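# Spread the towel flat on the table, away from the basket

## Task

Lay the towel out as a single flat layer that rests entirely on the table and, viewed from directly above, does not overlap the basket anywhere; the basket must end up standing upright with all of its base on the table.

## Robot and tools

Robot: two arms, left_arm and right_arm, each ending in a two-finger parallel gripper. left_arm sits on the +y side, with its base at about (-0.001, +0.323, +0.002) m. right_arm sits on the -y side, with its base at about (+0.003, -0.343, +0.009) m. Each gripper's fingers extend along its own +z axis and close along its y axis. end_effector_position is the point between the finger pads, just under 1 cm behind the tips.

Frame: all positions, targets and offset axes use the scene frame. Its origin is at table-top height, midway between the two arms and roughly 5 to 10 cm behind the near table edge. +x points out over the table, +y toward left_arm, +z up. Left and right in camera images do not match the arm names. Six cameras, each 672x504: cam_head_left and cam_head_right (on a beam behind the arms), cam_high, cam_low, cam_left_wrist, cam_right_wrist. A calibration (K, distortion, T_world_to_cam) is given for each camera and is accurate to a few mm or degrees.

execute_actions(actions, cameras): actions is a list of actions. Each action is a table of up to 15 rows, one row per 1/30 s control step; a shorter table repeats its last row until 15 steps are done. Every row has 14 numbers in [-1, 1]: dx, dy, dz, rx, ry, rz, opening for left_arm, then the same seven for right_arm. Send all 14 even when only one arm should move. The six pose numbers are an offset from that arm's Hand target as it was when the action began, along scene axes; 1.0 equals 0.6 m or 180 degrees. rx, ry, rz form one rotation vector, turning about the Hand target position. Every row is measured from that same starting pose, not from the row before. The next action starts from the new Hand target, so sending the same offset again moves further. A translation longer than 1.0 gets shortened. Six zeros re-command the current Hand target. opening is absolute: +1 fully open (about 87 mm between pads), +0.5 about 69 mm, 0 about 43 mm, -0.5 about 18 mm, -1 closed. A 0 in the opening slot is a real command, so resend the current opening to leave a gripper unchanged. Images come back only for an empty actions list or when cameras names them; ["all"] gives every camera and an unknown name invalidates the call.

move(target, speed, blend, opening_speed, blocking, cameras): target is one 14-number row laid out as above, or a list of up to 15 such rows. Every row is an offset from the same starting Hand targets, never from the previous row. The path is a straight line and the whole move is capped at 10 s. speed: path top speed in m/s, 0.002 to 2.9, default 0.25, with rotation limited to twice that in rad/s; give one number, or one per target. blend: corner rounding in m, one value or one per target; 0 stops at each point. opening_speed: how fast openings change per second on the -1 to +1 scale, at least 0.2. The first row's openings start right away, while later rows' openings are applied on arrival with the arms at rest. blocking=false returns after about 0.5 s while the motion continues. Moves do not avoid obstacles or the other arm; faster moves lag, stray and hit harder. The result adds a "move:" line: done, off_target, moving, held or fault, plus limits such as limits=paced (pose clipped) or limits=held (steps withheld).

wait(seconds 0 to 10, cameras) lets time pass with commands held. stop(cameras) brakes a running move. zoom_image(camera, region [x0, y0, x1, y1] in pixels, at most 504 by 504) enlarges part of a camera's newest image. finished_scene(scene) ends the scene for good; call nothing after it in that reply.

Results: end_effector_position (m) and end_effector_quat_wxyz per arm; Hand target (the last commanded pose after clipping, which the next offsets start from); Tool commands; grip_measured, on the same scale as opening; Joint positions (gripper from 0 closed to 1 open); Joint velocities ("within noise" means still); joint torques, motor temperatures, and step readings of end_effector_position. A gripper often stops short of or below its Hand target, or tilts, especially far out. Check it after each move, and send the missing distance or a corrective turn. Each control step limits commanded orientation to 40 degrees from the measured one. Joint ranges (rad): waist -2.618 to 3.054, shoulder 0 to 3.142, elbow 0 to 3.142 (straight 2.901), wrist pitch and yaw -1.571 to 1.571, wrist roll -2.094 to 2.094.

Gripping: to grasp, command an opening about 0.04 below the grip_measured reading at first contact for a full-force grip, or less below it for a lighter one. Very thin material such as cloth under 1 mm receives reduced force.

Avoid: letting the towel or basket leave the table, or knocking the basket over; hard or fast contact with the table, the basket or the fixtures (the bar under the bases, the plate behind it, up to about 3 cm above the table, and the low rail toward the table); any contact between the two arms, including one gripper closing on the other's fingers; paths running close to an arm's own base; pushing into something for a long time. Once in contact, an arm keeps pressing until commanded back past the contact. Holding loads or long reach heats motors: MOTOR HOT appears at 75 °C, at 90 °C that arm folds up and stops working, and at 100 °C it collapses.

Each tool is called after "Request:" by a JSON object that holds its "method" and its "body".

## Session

Request:
{"method": "execute_actions", "body": {"actions": []}}

Request:
{"method": "zoom_image", "body": {"camera": "cam_high", "region": [180, 150, 480, 430]}}

Request:
{"method": "zoom_image", "body": {"camera": "cam_head_right", "region": [200, 170, 520, 400]}}

Request:
{"method": "zoom_image", "body": {"camera": "cam_low", "region": [0, 200, 500, 340]}}

Scene clock: 0.00 s.
left_arm: end_effector_position=(+0.3302, +0.1051, +0.2630) grip_measured=+0.964 end_effector_quat_wxyz=(+0.513, -0.145, +0.810, -0.242) | right_arm: end_effector_position=(+0.3893, -0.3033, +0.1731) grip_measured=+1.000 end_effector_quat_wxyz=(+0.548, +0.149, +0.823, +0.007)
Joint positions: left_arm=[-0.654 1.234 1.066 -0.248 -0.344 -0.785 0.982] | right_arm=[0.163 1.229 0.764 0.038 0.344 0.359 1]
Joint velocities: within noise
Joint torques (N m): no reading
Motor temperatures (°C): left_arm=[25 35 33 28 25 24 24] | right_arm=[25 38 40 28 29 27 24]
Heat: left arm: 35 °C; right arm: 40 °C.
Hand target: left_arm +0.3324, +0.1056, +0.2714; +0.523, -0.147, +0.803, -0.246 | right_arm +0.3919, -0.3039, +0.1818; +0.558, +0.151, +0.816, +0.008
Tool commands: left_gripper/opening=+1.0 right_gripper/opening=+1.0
camera_calibration:
cam_left_wrist: T_world_to_cam=[[-0.0342755, -0.845046, 0.533594, -0.040785], [-0.960742, -0.11922, -0.250521, 0.42011], [0.275317, -0.521233, -0.807785, 0.320751], [0, 0, 0, 1]] pos_world=[0.313912, 0.182806, 0.386107]
cam_right_wrist: T_world_to_cam=[[-0.252824, -0.951193, -0.17695, -0.162006], [-0.923238, 0.291878, -0.249878, 0.512891], [0.28933, 0.100192, -0.951972, 0.224599], [0, 0, 0, 1]] pos_world=[0.367579, -0.326304, 0.313305]

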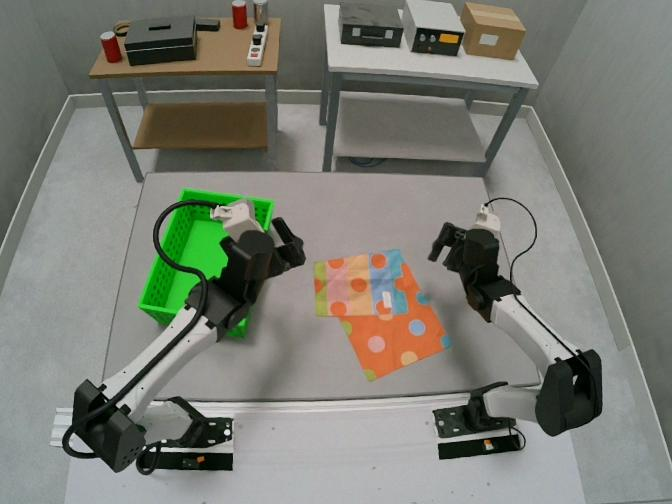

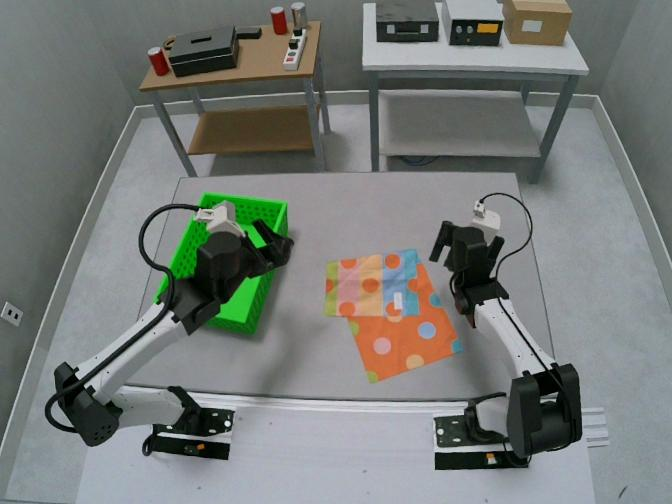

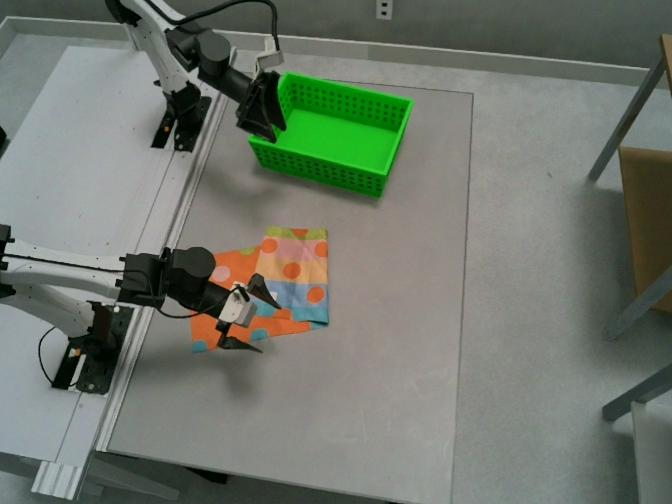

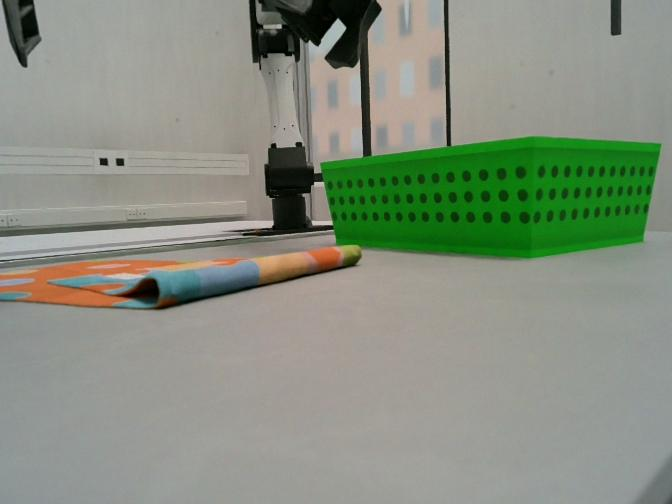

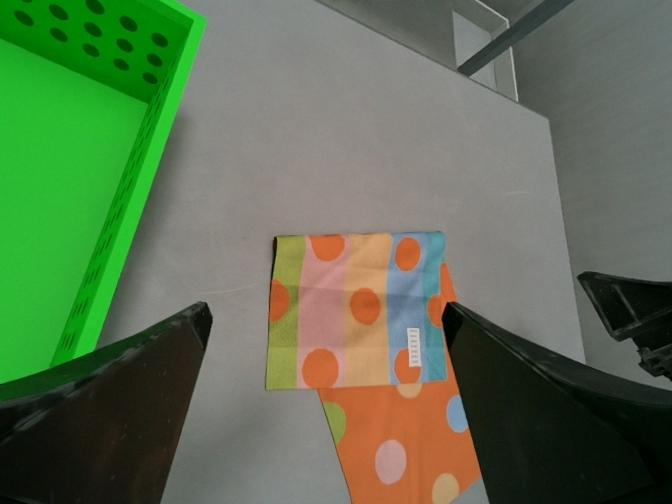

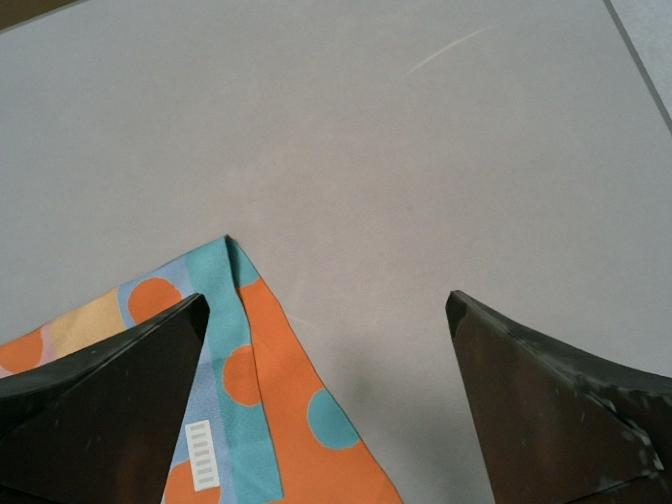

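Scaled by 1.680 from the camera's 672x504 image, which has a finer 960x720 frame.

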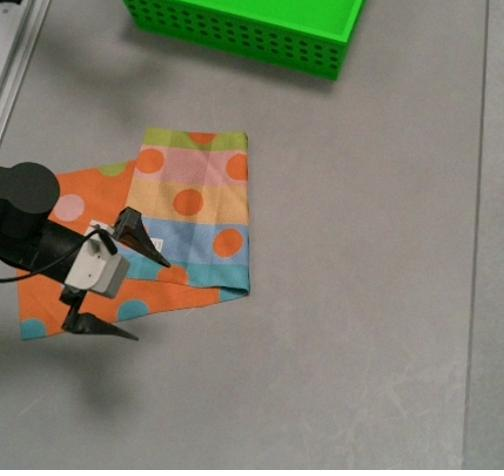

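Scaled by 1.575 from the camera's 672x504 image, which has a finer 960x720 frame.

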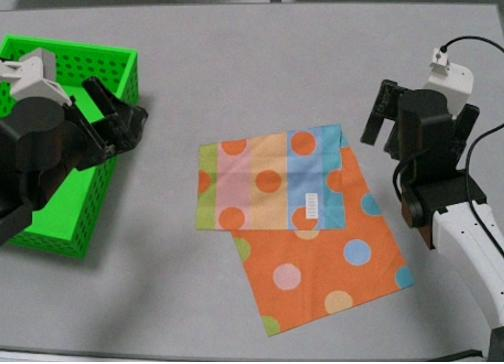

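Scaled by 1.008 from the camera's 672x504 image, which has a finer 960x720 frame.

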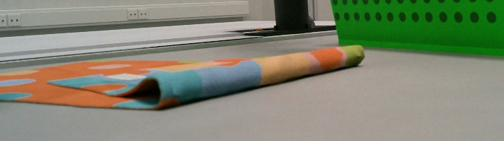

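Request:
{"method": "move", "body": {"target": [-0.037,-0.134,-0.302,0.1775,0.2491,-0.0677,0, -0.1365,0.1565,-0.17,-0.0224,0.2685,0.097,0], "speed": 0.25, "cameras": ["cam_left_wrist","cam_right_wrist","cam_high"]}}

Scene clock: 7.13 s.
left_arm: end_effector_position=(+0.3103, +0.0288, +0.0876) grip_measured=+0.000 end_effector_quat_wxyz=(+0.176, -0.008, +0.984, +0.003) | right_arm: end_effector_position=(+0.3103, -0.2151, +0.0750) grip_measured=+0.000 end_effector_quat_wxyz=(+0.181, -0.004, +0.983, -0.007)
Joint positions: left_arm=[-0.786 2.075 1.78 -1.04 -0.224 -0.768 0.5] | right_arm=[0.374 1.637 1.167 -0.755 0.154 0.392 0.5]
Joint torques (N m): left_arm=[-0.17 -10.56 8.38 0.64 -0.01 0.29] | right_arm=[0.61 -6.19 9.91 0.61 -0.21 0.04]
Heat: left arm: 36 °C; right arm: 41 °C.
Hand target: left_arm +0.3103, +0.0252, +0.0903; +0.173, +0.000, +0.985, +0.000 | right_arm +0.3100, -0.2101, +0.0799; +0.174, +0.000, +0.985, +0.000
Off the commanded pose: left_arm 0.004 m, 1 deg | right_arm 0.007 m, 1 deg.
move: done
camera_calibration:
cam_left_wrist: T_world_to_cam=[[-0.00436214, -0.999972, 0.00610758, 0.0290499], [-0.881337, 0.00673017, 0.472439, 0.256307], [-0.472467, -0.00332199, -0.881342, 0.368323], [0, 0, 0, 1]] pos_world=[0.40004, 0.0285476, 0.203352]
cam_right_wrist: T_world_to_cam=[[-0.00592619, -0.99966, 0.0254029, -0.21764], [-0.863432, 0.0179298, 0.504147, 0.255787], [-0.504431, -0.018946, -0.863244, 0.359352], [0, 0, 0, 1]] pos_world=[0.400833, -0.215344, 0.186783]
Images, in order (width x height): cam_high 672x504, cam_left_wrist 672x504, cam_right_wrist 672x504.

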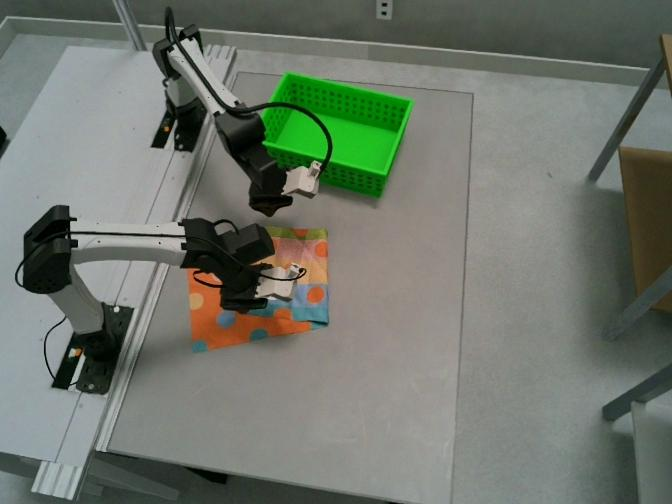

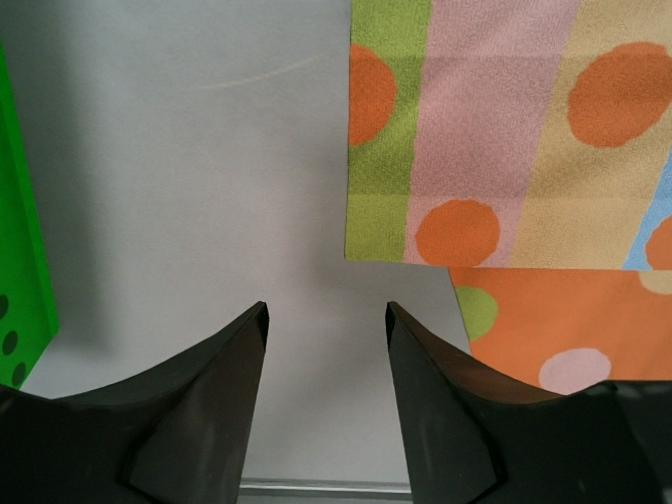

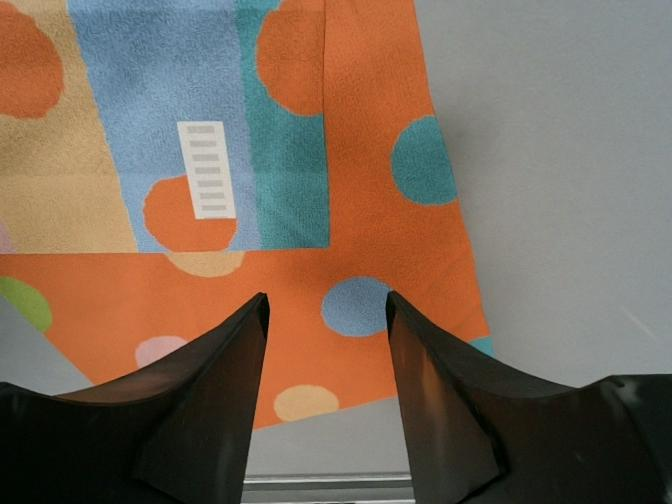

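Request:
{"method": "move", "body": {"target": [[0.0117,-0.015,-0.12,0,0,0,0, 0.025,0.005,-0.11,0,0,0,0],[0.0117,-0.015,-0.175,0,0,0,0, 0.025,0.005,-0.166,0,0,0,0],[0.0117,-0.015,-0.175,0,0,0,-1, 0.025,0.005,-0.166,0,0,0,-1]], "speed": [0.12,0.06,0.06], "blend": [0.005,0,0], "opening_speed": 1.0, "cameras": ["cam_left_wrist","cam_right_wrist"]}}

Scene clock: 11.07 s.
left_arm: end_effector_position=(+0.3148, +0.0082, +0.0159) grip_measured=-0.984 end_effector_quat_wxyz=(+0.180, -0.002, +0.983, -0.022) | right_arm: end_effector_position=(+0.3219, -0.1998, +0.0152) grip_measured=-0.837 end_effector_quat_wxyz=(+0.177, -0.009, +0.984, +0.020)
Joint positions: left_arm=[-0.806 2.156 1.613 -0.754 -0.198 -0.776 0.008] | right_arm=[0.374 1.769 1.066 -0.51 0.1 0.392 0.081]
Joint torques (N m): left_arm=[0.5 -7.21 2.73 1.42 -0.34 0.16] | right_arm=[-0.21 -1.99 2.24 2.14 0.3 0.02]
Heat: left arm: 37 °C; right arm: 41 °C.
Hand target: left_arm +0.3171, +0.0162, -0.0149; +0.173, +0.000, +0.985, +0.000 | right_arm +0.3249, -0.2071, -0.0199; +0.174, +0.000, +0.985, +0.000
Off the commanded pose: left_arm 0.032 m, 3 deg | right_arm 0.036 m, 2 deg.
move: off_target (left_arm, right_arm); target 3's new opening was sent with right_arm's hand 0.036 m and 1 deg from that target
camera_calibration:
cam_left_wrist: T_world_to_cam=[[-0.0247667, -0.998363, 0.0515486, 0.0145893], [-0.884411, 0.0459206, 0.464444, 0.295134], [-0.466051, -0.0340874, -0.884101, 0.305505], [0, 0, 0, 1]] pos_world=[0.403762, 0.0114266, 0.132272]
cam_right_wrist: T_world_to_cam=[[0.0118053, -0.999595, -0.0259014, -0.205644], [-0.858422, -0.0234155, 0.512409, 0.285646], [-0.512808, 0.0161851, -0.858351, 0.323477], [0, 0, 0, 1]] pos_world=[0.413514, -0.204108, 0.125962]
Images, in order (width x height): cam_left_wrist 672x504, cam_right_wrist 672x504.

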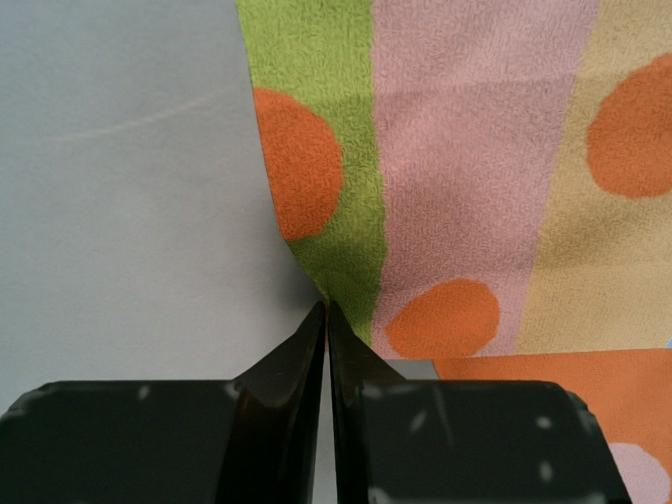

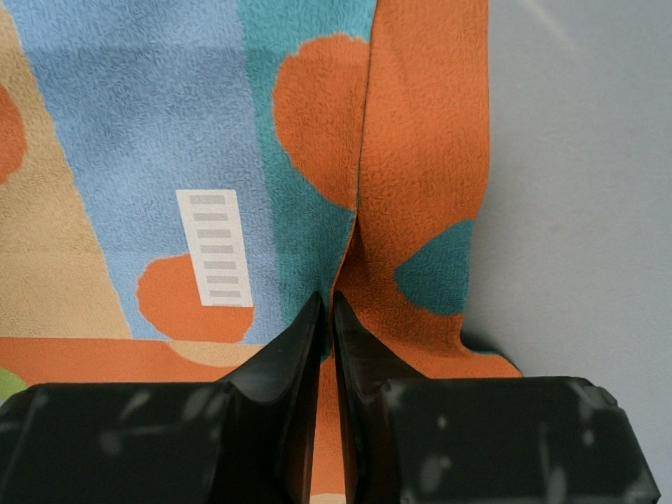

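Request:
{"method": "move", "body": {"target": [0,0,0.1,0,0,0,-1, 0,0,0.1,0,0,0,-1], "speed": 0.1, "cameras": ["cam_left_wrist","cam_right_wrist","cam_low","cam_high"]}}

Scene clock: 12.97 s.
left_arm: end_effector_position=(+0.3109, +0.0113, +0.0368) grip_measured=-0.993 end_effector_quat_wxyz=(+0.166, -0.001, +0.986, -0.007) | right_arm: end_effector_position=(+0.3205, -0.2009, +0.0275) grip_measured=-0.839 end_effector_quat_wxyz=(+0.164, -0.004, +0.986, +0.013)
Joint positions: left_arm=[-0.806 2.156 1.704 -0.888 -0.198 -0.776 0.004] | right_arm=[0.374 1.765 1.121 -0.597 0.105 0.401 0.08]
Joint torques (N m): left_arm=[0.88 -12.4 8.14 0.56 -0.32 0.18] | right_arm=[-0.18 -9.54 9.39 0.51 0.27 -0.01]
Heat: left arm: 37 °C; right arm: 42 °C.
Hand target: left_arm +0.3171, +0.0162, +0.0451; +0.173, +0.000, +0.985, +0.000 | right_arm +0.3250, -0.2071, +0.0403; +0.174, +0.000, +0.985, +0.000
Off the commanded pose: left_arm 0.012 m, 1 deg | right_arm 0.015 m, 2 deg.
move: off_target (left_arm, right_arm)
camera_calibration:
cam_left_wrist: T_world_to_cam=[[-0.0225254, -0.999498, 0.022301, 0.0169078], [-0.870406, 0.03058, 0.491384, 0.276677], [-0.491819, -0.00834232, -0.870657, 0.329382], [0, 0, 0, 1]] pos_world=[0.403199, 0.0111863, 0.150447]
cam_right_wrist: T_world_to_cam=[[0.00107354, -0.999911, -0.013269, -0.203467], [-0.845697, -0.007989, 0.533604, 0.276521], [-0.533663, 0.0106487, -0.84563, 0.338568], [0, 0, 0, 1]] pos_world=[0.414752, -0.204845, 0.136051]
Images, in order (width x height): cam_high 672x504, cam_low 672x504, cam_left_wrist 672x504, cam_right_wrist 672x504.

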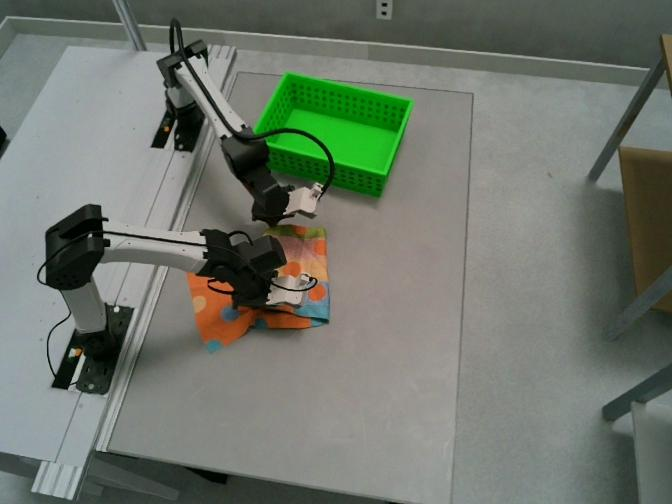

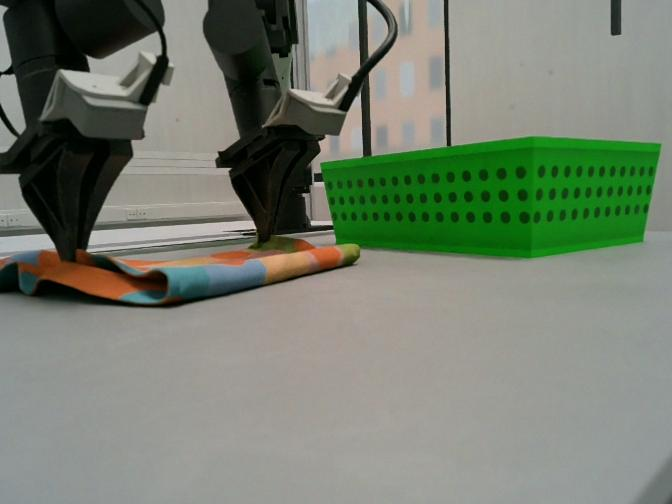

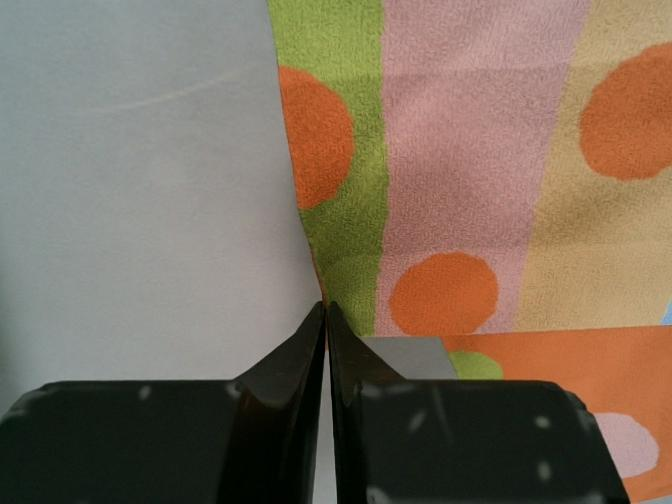

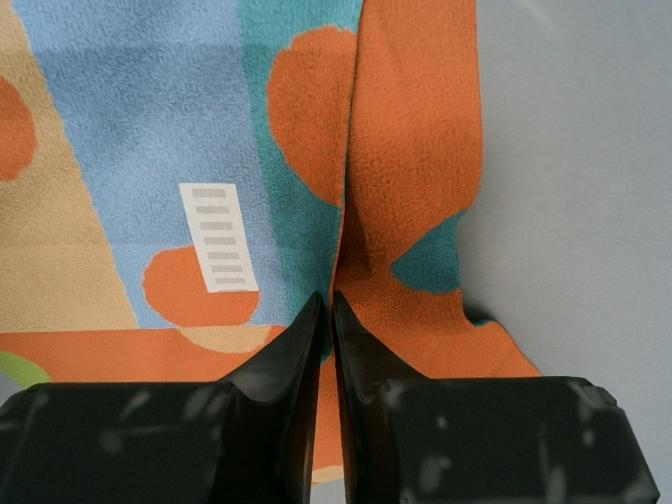

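Request:
{"method": "move", "body": {"target": [[0,0,0,0,0,0,-1, 0,0,-0.03,0,0,0,0],[0,0,0.07,0,0,0,-1, 0,0,0.1,0,0,0,0]], "speed": 0.1, "cameras": ["cam_left_wrist","cam_right_wrist","cam_low"]}}

Scene clock: 16.90 s.
left_arm: end_effector_position=(+0.3088, +0.0121, +0.0710) grip_measured=-0.993 end_effector_quat_wxyz=(+0.157, +0.000, +0.988, +0.002) | right_arm: end_effector_position=(+0.3207, -0.2011, +0.0842) grip_measured=+0.000 end_effector_quat_wxyz=(+0.158, -0.005, +0.987, +0.008)
Joint positions: left_arm=[-0.806 2.156 1.844 -1.053 -0.198 -0.776 0.003] | right_arm=[0.374 1.714 1.298 -0.841 0.108 0.401 0.5]
Joint torques (N m): left_arm=[1.06 -13.98 8.1 0.59 -0.33 0.24] | right_arm=[-0.44 -9.85 10.03 0.58 0.33 -0.03]
Heat: left arm: 39 °C; right arm: 42 °C.
Hand target: left_arm +0.3172, +0.0162, +0.0872; +0.173, +0.000, +0.985, +0.000 | right_arm +0.3250, -0.2071, +0.1003; +0.174, +0.000, +0.985, +0.000
Off the commanded pose: left_arm 0.019 m, 2 deg | right_arm 0.018 m, 2 deg.
move: off_target (left_arm, right_arm)
camera_calibration:
cam_left_wrist: T_world_to_cam=[[-0.021572, -0.999758, 0.00440776, 0.0178478], [-0.861447, 0.0208248, 0.50742, 0.254208], [-0.507389, 0.00714901, -0.861688, 0.362151], [0, 0, 0, 1]] pos_world=[0.403122, 0.00996059, 0.182992]
cam_right_wrist: T_world_to_cam=[[-0.000081432, -0.999992, -0.00408879, -0.20325], [-0.838588, -0.00215915, 0.544762, 0.244471], [-0.544767, 0.00347317, -0.838581, 0.388103], [0, 0, 0, 1]] pos_world=[0.416419, -0.204068, 0.191446]
Images, in order (width x height): cam_low 672x504, cam_left_wrist 672x504, cam_right_wrist 672x504.

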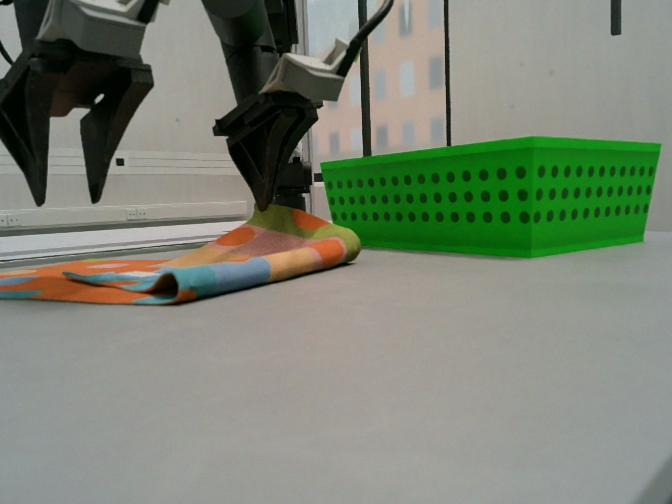

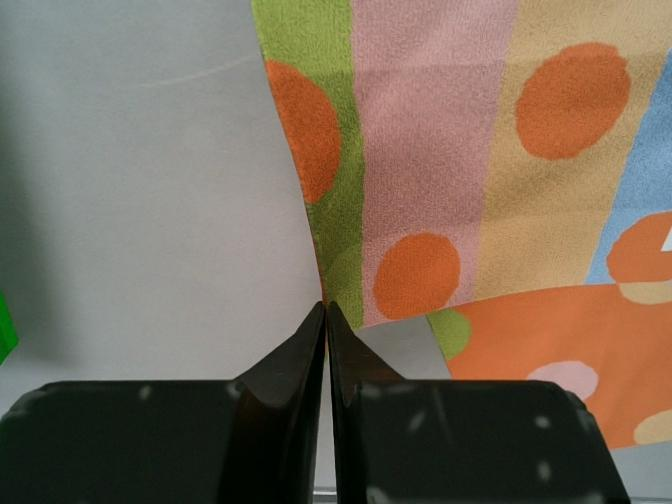

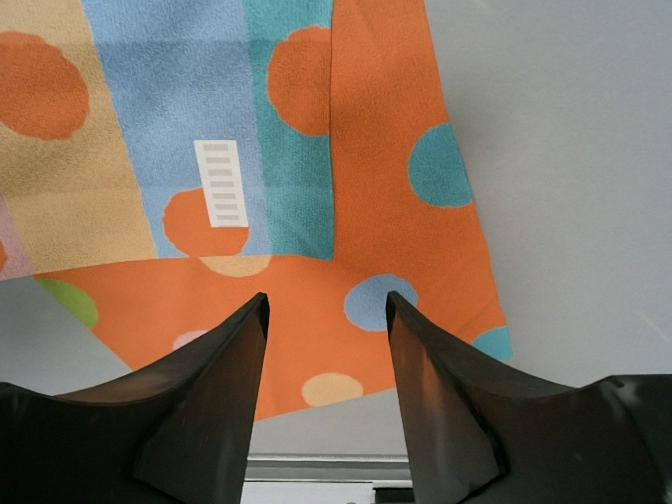

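Request:
{"method": "move", "body": {"target": [0.06,-0.03,0.15,0,0,0,-1, 0,0,0,0,0,0,0], "speed": 0.12, "cameras": ["cam_left_wrist","cam_right_wrist","cam_low","cam_head_right"]}}

Request:
{"method": "zoom_image", "body": {"camera": "cam_low", "region": [0, 120, 400, 330]}}

Scene clock: 19.57 s.
left_arm: end_effector_position=(+0.3490, -0.0080, +0.1787) grip_measured=-0.993 end_effector_quat_wxyz=(+0.197, -0.004, +0.980, -0.032) | right_arm: end_effector_position=(+0.3207, -0.2011, +0.0842) grip_measured=+0.000 end_effector_quat_wxyz=(+0.158, -0.005, +0.987, +0.008)
Joint positions: left_arm=[-0.771 2.419 2.72 -1.552 -0.198 -0.74 0.003] | right_arm=[0.374 1.714 1.298 -0.841 0.108 0.401 0.5]
Joint torques (N m): left_arm=[0.9 -11.96 6.98 0.84 -0.2 0.28] | right_arm=[-0.35 -9.85 9.69 0.61 0.26 -0.07]
Motor temperatures (°C): left_arm=[25 40 35 29 25 24 24] | right_arm=[25 41 42 29 29 27 24]
Heat: left arm: 40 °C; right arm: 42 °C.
Hand target: left_arm +0.3532, -0.0017, +0.1772; +0.173, +0.000, +0.985, +0.000 | right_arm +0.3250, -0.2071, +0.1003; +0.174, +0.000, +0.985, +0.000
Off the commanded pose: left_arm 0.008 m, 5 deg | right_arm 0.018 m, 2 deg.
joint sent to its limit (left arm) — joint 4 (wrist pitch), lower limit. The joint targets are off in orientation, not in position.
move: off_target (left_arm, right_arm)
camera_calibration:
cam_left_wrist: T_world_to_cam=[[-0.0266939, -0.997089, 0.0714181, -0.0120463], [-0.900331, 0.0550256, 0.431714, 0.261967], [-0.434387, -0.0527758, -0.899179, 0.456236], [0, 0, 0, 1]] pos_world=[0.433718, -0.00234786, 0.298004]
cam_right_wrist: T_world_to_cam=[[-0.000081432, -0.999992, -0.00408879, -0.20325], [-0.838588, -0.00215915, 0.544762, 0.244471], [-0.544767, 0.00347317, -0.838581, 0.388103], [0, 0, 0, 1]] pos_world=[0.416419, -0.204068, 0.191446]
Images, in order (width x height): cam_head_right 672x504, cam_low 672x504, cam_left_wrist 672x504, cam_right_wrist 672x504.

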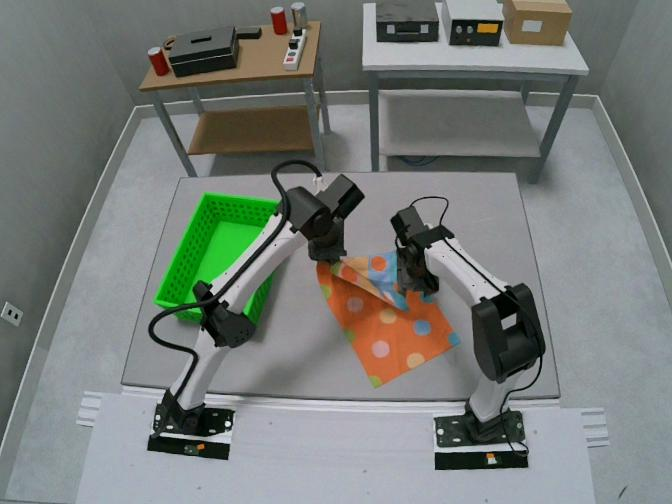

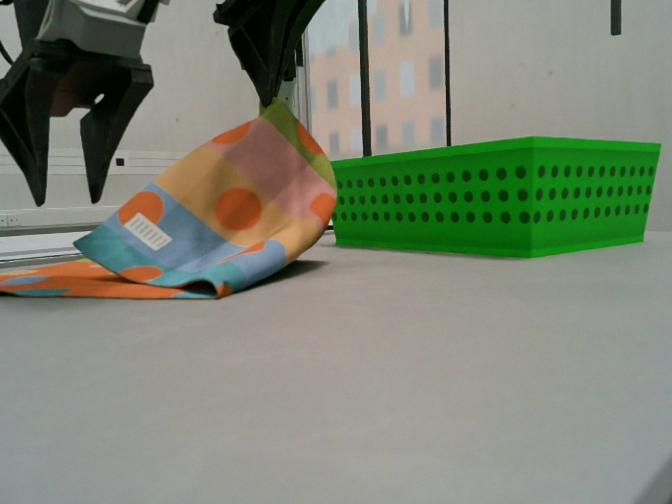

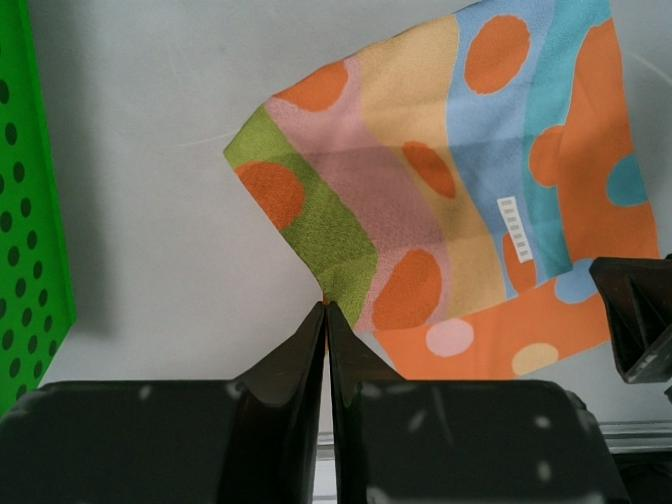

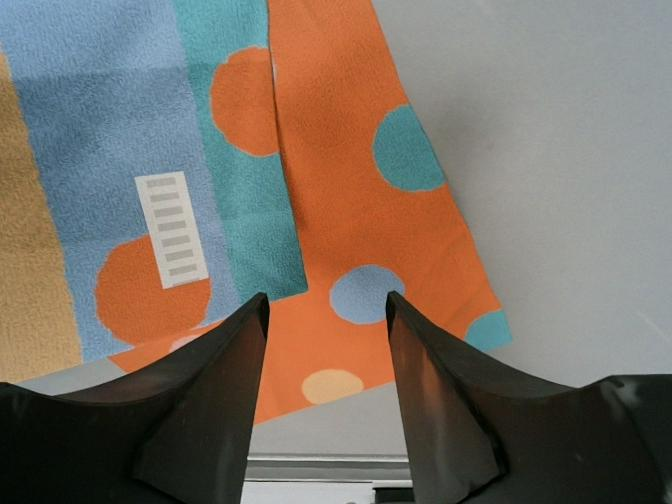

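Scaled by 1.260 from the camera's 672x504 image, which has a finer 960x720 frame.

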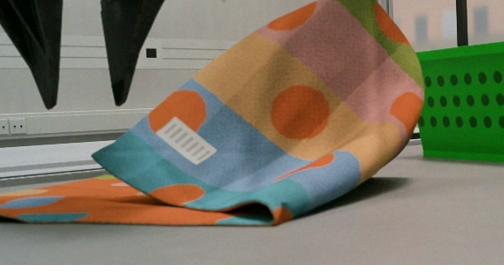

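Request:
{"method": "move", "body": {"target": [[0,0,0,0,0,0,-1, 0.012,0.027,-0.1,0,0,0,0],[0,0,0,0,0,0,-1, 0.012,0.027,-0.1,0,0,0,-1]], "speed": 0.1, "opening_speed": 1.5, "cameras": ["cam_right_wrist","cam_low"]}}

Scene clock: 23.37 s.
left_arm: end_effector_position=(+0.3490, -0.0080, +0.1787) grip_measured=-0.993 end_effector_quat_wxyz=(+0.197, -0.004, +0.980, -0.032) | right_arm: end_effector_position=(+0.3260, -0.1910, +0.0442) grip_measured=-0.974 end_effector_quat_wxyz=(+0.159, -0.009, +0.987, +0.006)
Joint positions: left_arm=[-0.771 2.419 2.72 -1.552 -0.198 -0.74 0.003] | right_arm=[0.398 1.787 1.223 -0.694 0.118 0.415 0.013]
Joint torques (N m): left_arm=[0.99 -11.86 7.04 0.84 -0.21 0.27] | right_arm=[0.73 -7.61 6.04 1.4 0.23 0.07]
Heat: left arm: 41 °C; right arm: 43 °C.
Hand target: left_arm +0.3532, -0.0017, +0.1772; +0.173, +0.000, +0.985, +0.000 | right_arm +0.3321, -0.1909, +0.0402; +0.174, +0.000, +0.985, +0.000
Off the commanded pose: left_arm 0.008 m, 5 deg | right_arm 0.007 m, 2 deg.
joint sent to its limit (left arm) — joint 4 (wrist pitch), lower limit. The joint targets are off in orientation, not in position.
move: off_target (left_arm)
camera_calibration:
cam_right_wrist: T_world_to_cam=[[0.00768181, -0.99997, 0.00115819, -0.196084], [-0.839919, -0.00582374, 0.54268, 0.270546], [-0.542657, -0.00514155, -0.839939, 0.355076], [0, 0, 0, 1]] pos_world=[0.421428, -0.192677, 0.151649]
Images, in order (width x height): cam_low 672x504, cam_right_wrist 672x504.

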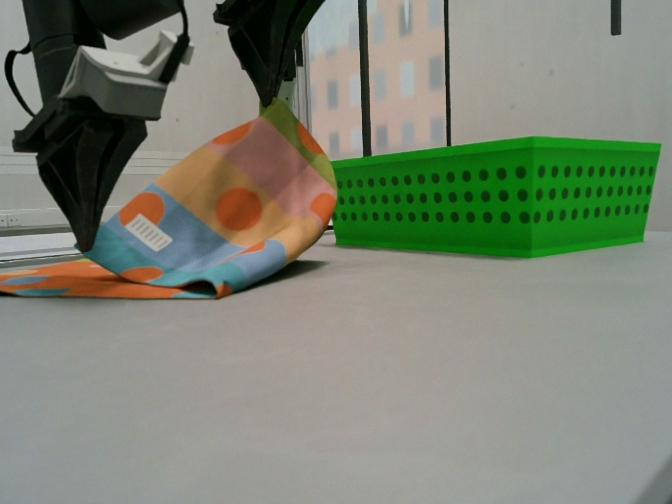

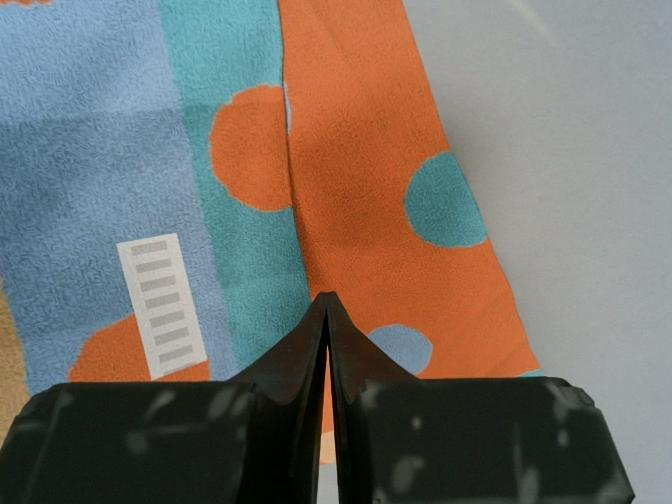

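Request:
{"method": "move", "body": {"target": [[0,0,0,0,0,0,-1, 0,0,0.02,0,0,0,0],[0,0,0,0,0,0,-1, 0,0.03,-0.045,0,0,0,0],[0,0,0,0,0,0,-1, 0,0.03,-0.045,0,0,0,-1]], "speed": 0.1, "opening_speed": 1.5, "cameras": ["cam_right_wrist","cam_low"]}}

Scene clock: 27.23 s.
left_arm: end_effector_position=(+0.3490, -0.0080, +0.1787) grip_measured=-0.993 end_effector_quat_wxyz=(+0.197, -0.004, +0.980, -0.032) | right_arm: end_effector_position=(+0.3295, -0.1703, +0.0204) grip_measured=-0.974 end_effector_quat_wxyz=(+0.166, -0.004, +0.986, +0.011)
Joint positions: left_arm=[-0.771 2.419 2.72 -1.552 -0.198 -0.74 0.003] | right_arm=[0.446 1.852 1.203 -0.599 0.134 0.47 0.013]
Joint torques (N m): left_arm=[0.88 -11.99 7.02 0.81 -0.19 0.31] | right_arm=[0.47 -7.66 5.65 1.26 0.28 0.02]
Heat: left arm: 42 °C; right arm: 43 °C.
Hand target: left_arm +0.3532, -0.0017, +0.1772; +0.173, +0.000, +0.985, +0.000 | right_arm +0.3322, -0.1728, +0.0133; +0.174, +0.000, +0.985, +0.000
Off the commanded pose: left_arm 0.008 m, 5 deg | right_arm 0.008 m, 2 deg.
joint sent to its limit (left arm) — joint 4 (wrist pitch), lower limit. The joint targets are off in orientation, not in position.
move: off_target (left_arm)
camera_calibration:
cam_right_wrist: T_world_to_cam=[[-0.000596091, -0.999959, -0.00902089, -0.172531], [-0.847868, -0.00427756, 0.530191, 0.289596], [-0.530208, 0.00796456, -0.84783, 0.335388], [0, 0, 0, 1]] pos_world=[0.423261, -0.173957, 0.129254]
Images, in order (width x height): cam_low 672x504, cam_right_wrist 672x504.

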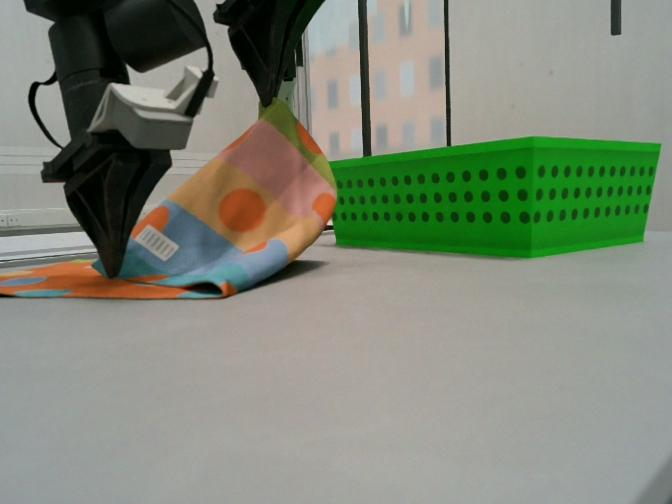

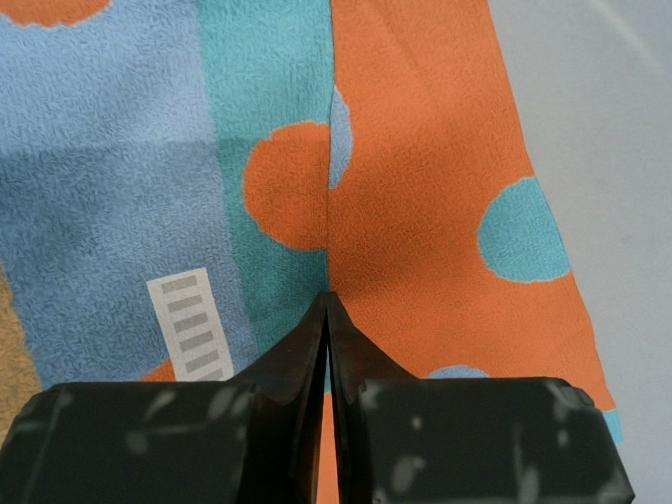

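Request:
{"method": "move", "body": {"target": [[0,0,0.05,0,-0.04,0,-1, 0,0,0.02,0,0,0,0],[0.03,-0.03,0.2,0,-0.1,0,-1, -0.02,-0.06,0.14,0,0,0,0]], "speed": 0.15, "cameras": ["cam_right_wrist","cam_low","cam_left_wrist","cam_high"]}}

Request:
{"method": "zoom_image", "body": {"camera": "cam_low", "region": [0, 0, 400, 330]}}

Scene clock: 31.80 s.
left_arm: end_effector_position=(+0.3634, -0.0167, +0.2697) grip_measured=-0.993 end_effector_quat_wxyz=(+0.366, +0.014, +0.929, -0.054) | right_arm: end_effector_position=(+0.3184, -0.2078, +0.0827) grip_measured=+0.000 end_effector_quat_wxyz=(+0.166, +0.004, +0.986, -0.004)
Joint positions: left_arm=[-0.839 2.329 2.849 -1.472 -0.416 -0.67 0.003] | right_arm=[0.373 1.693 1.267 -0.827 0.138 0.413 0.5]
Joint torques (N m): left_arm=[-0.16 -14.76 6.41 2.06 -0.52 0.28] | right_arm=[-0.14 -9.88 9.74 0.59 -0.02 -0.19]
Motor temperatures (°C): left_arm=[25 45 36 29 25 24 24] | right_arm=[25 43 43 29 29 27 24]
Heat: left arm: 45 °C; right arm: 43 °C.
Hand target: left_arm +0.3712, -0.0198, +0.2972; +0.325, +0.000, +0.946, +0.000 | right_arm +0.3201, -0.2088, +0.0972; +0.174, +0.000, +0.985, +0.000
Off the commanded pose: left_arm 0.029 m, 8 deg | right_arm 0.015 m, 1 deg.
elbow stopped short (left arm): the move would have taken joint 3 (elbow) straighter than the controller allows.
move: off_target (left_arm, right_arm)
camera_calibration:
cam_left_wrist: T_world_to_cam=[[-0.0889214, -0.992076, 0.088762, -0.0087265], [-0.99112, 0.0969756, 0.0909774, 0.361774], [-0.0988642, -0.0798839, -0.991889, 0.446497], [0, 0, 0, 1]] pos_world=[0.401928, -0.0080727, 0.410737]
cam_right_wrist: T_world_to_cam=[[-0.0216285, -0.999621, 0.0170173, -0.204791], [-0.84653, 0.0273666, 0.531637, 0.253072], [-0.531902, -0.00290715, -0.846801, 0.380985], [0, 0, 0, 1]] pos_world=[0.41245, -0.210532, 0.191561]
Images, in order (width x height): cam_high 672x504, cam_low 672x504, cam_left_wrist 672x504, cam_right_wrist 672x504.

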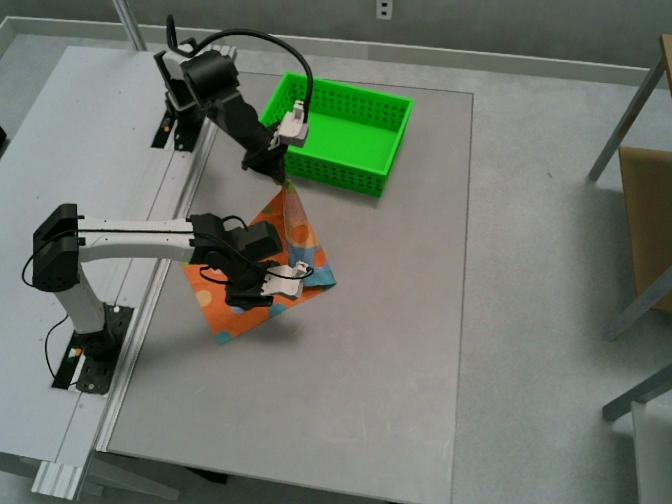

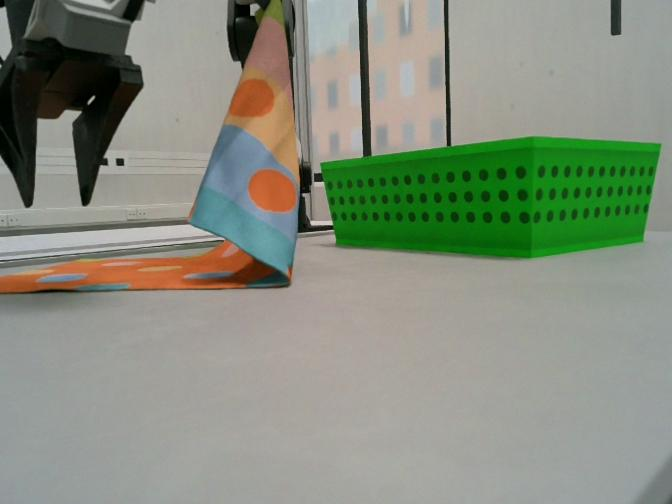

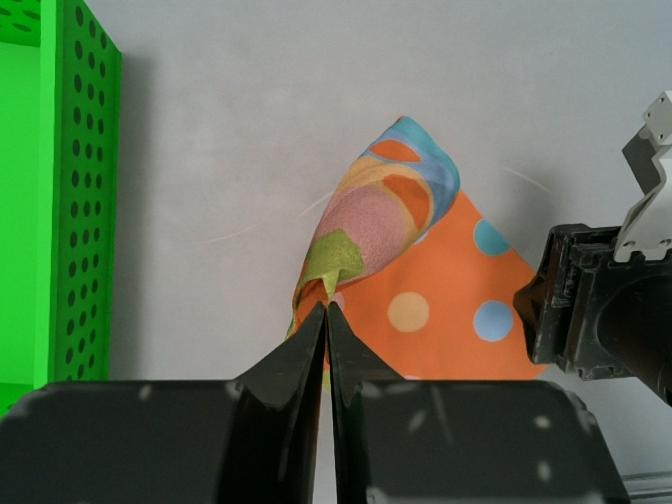

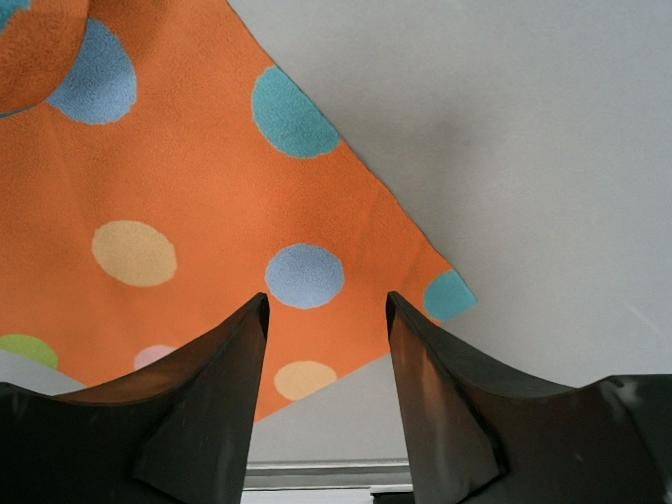

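Scaled by 1.260 from the camera's 672x504 image, which has a finer 960x720 frame.

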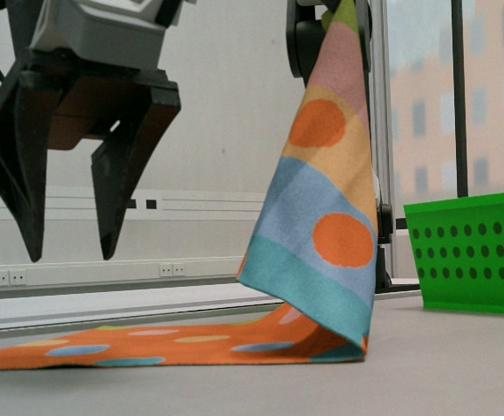

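Request:
{"method": "wait", "body": {"seconds": 0, "cameras": ["cam_head_left","cam_head_right"]}}

Request:
{"method": "zoom_image", "body": {"camera": "cam_head_right", "region": [250, 180, 500, 400]}}

Request:
{"method": "zoom_image", "body": {"camera": "cam_head_left", "region": [250, 180, 500, 400]}}

Scene clock: 32.80 s.
left_arm: end_effector_position=(+0.3634, -0.0167, +0.2697) grip_measured=-0.993 end_effector_quat_wxyz=(+0.366, +0.014, +0.929, -0.054) | right_arm: end_effector_position=(+0.3184, -0.2078, +0.0827) grip_measured=+0.000 end_effector_quat_wxyz=(+0.166, +0.004, +0.986, -0.004)
Joint positions: left_arm=[-0.839 2.329 2.849 -1.472 -0.416 -0.67 0.003] | right_arm=[0.373 1.693 1.267 -0.827 0.138 0.413 0.5]
Joint torques (N m): left_arm=[-0.1 -14.74 6.71 2.05 -0.53 0.27] | right_arm=[-0.27 -9.4 9.5 0.59 -0.08 -0.19]
Heat: left arm: 45 °C; right arm: 44 °C.
Hand target: left_arm +0.3712, -0.0198, +0.2972; +0.325, +0.000, +0.946, +0.000 | right_arm +0.3201, -0.2088, +0.0972; +0.174, +0.000, +0.985, +0.000
Tool commands: left_gripper/opening=-1.0 right_gripper/opening=+0.0
Off the commanded pose: left_arm 0.029 m, 8 deg | right_arm 0.015 m, 1 deg.
Images, in order (width x height): cam_head_left 672x504, cam_head_right 672x504.

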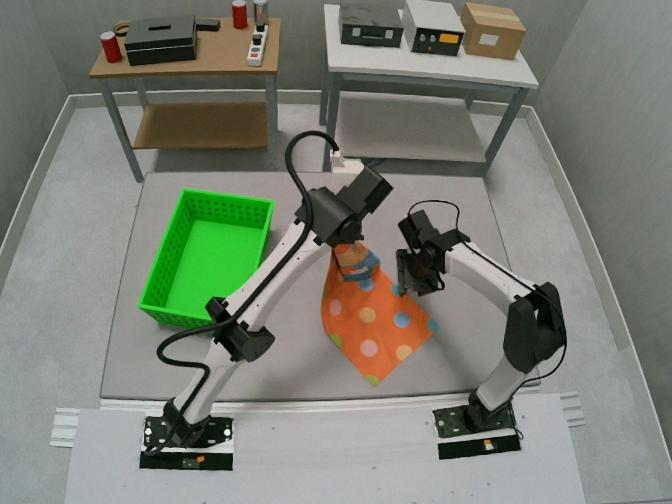

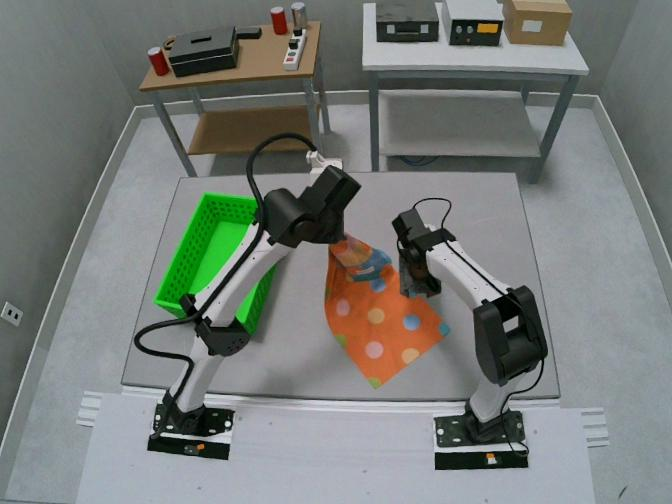

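Scaled by 2.016 from the camera's 672x504 image, which has a finer 960x720 frame.

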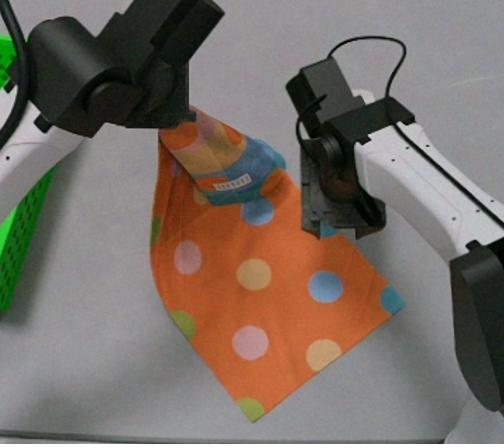

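Scaled by 2.016 from the camera's 672x504 image, which has a finer 960x720 frame.

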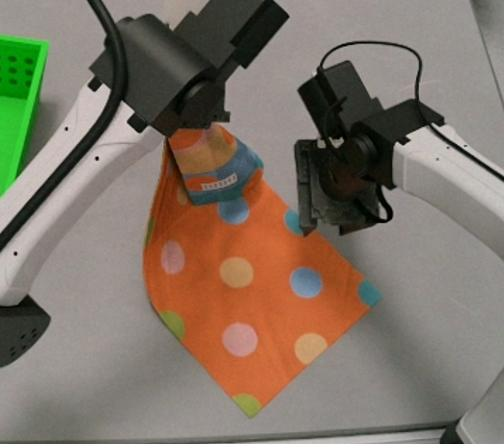

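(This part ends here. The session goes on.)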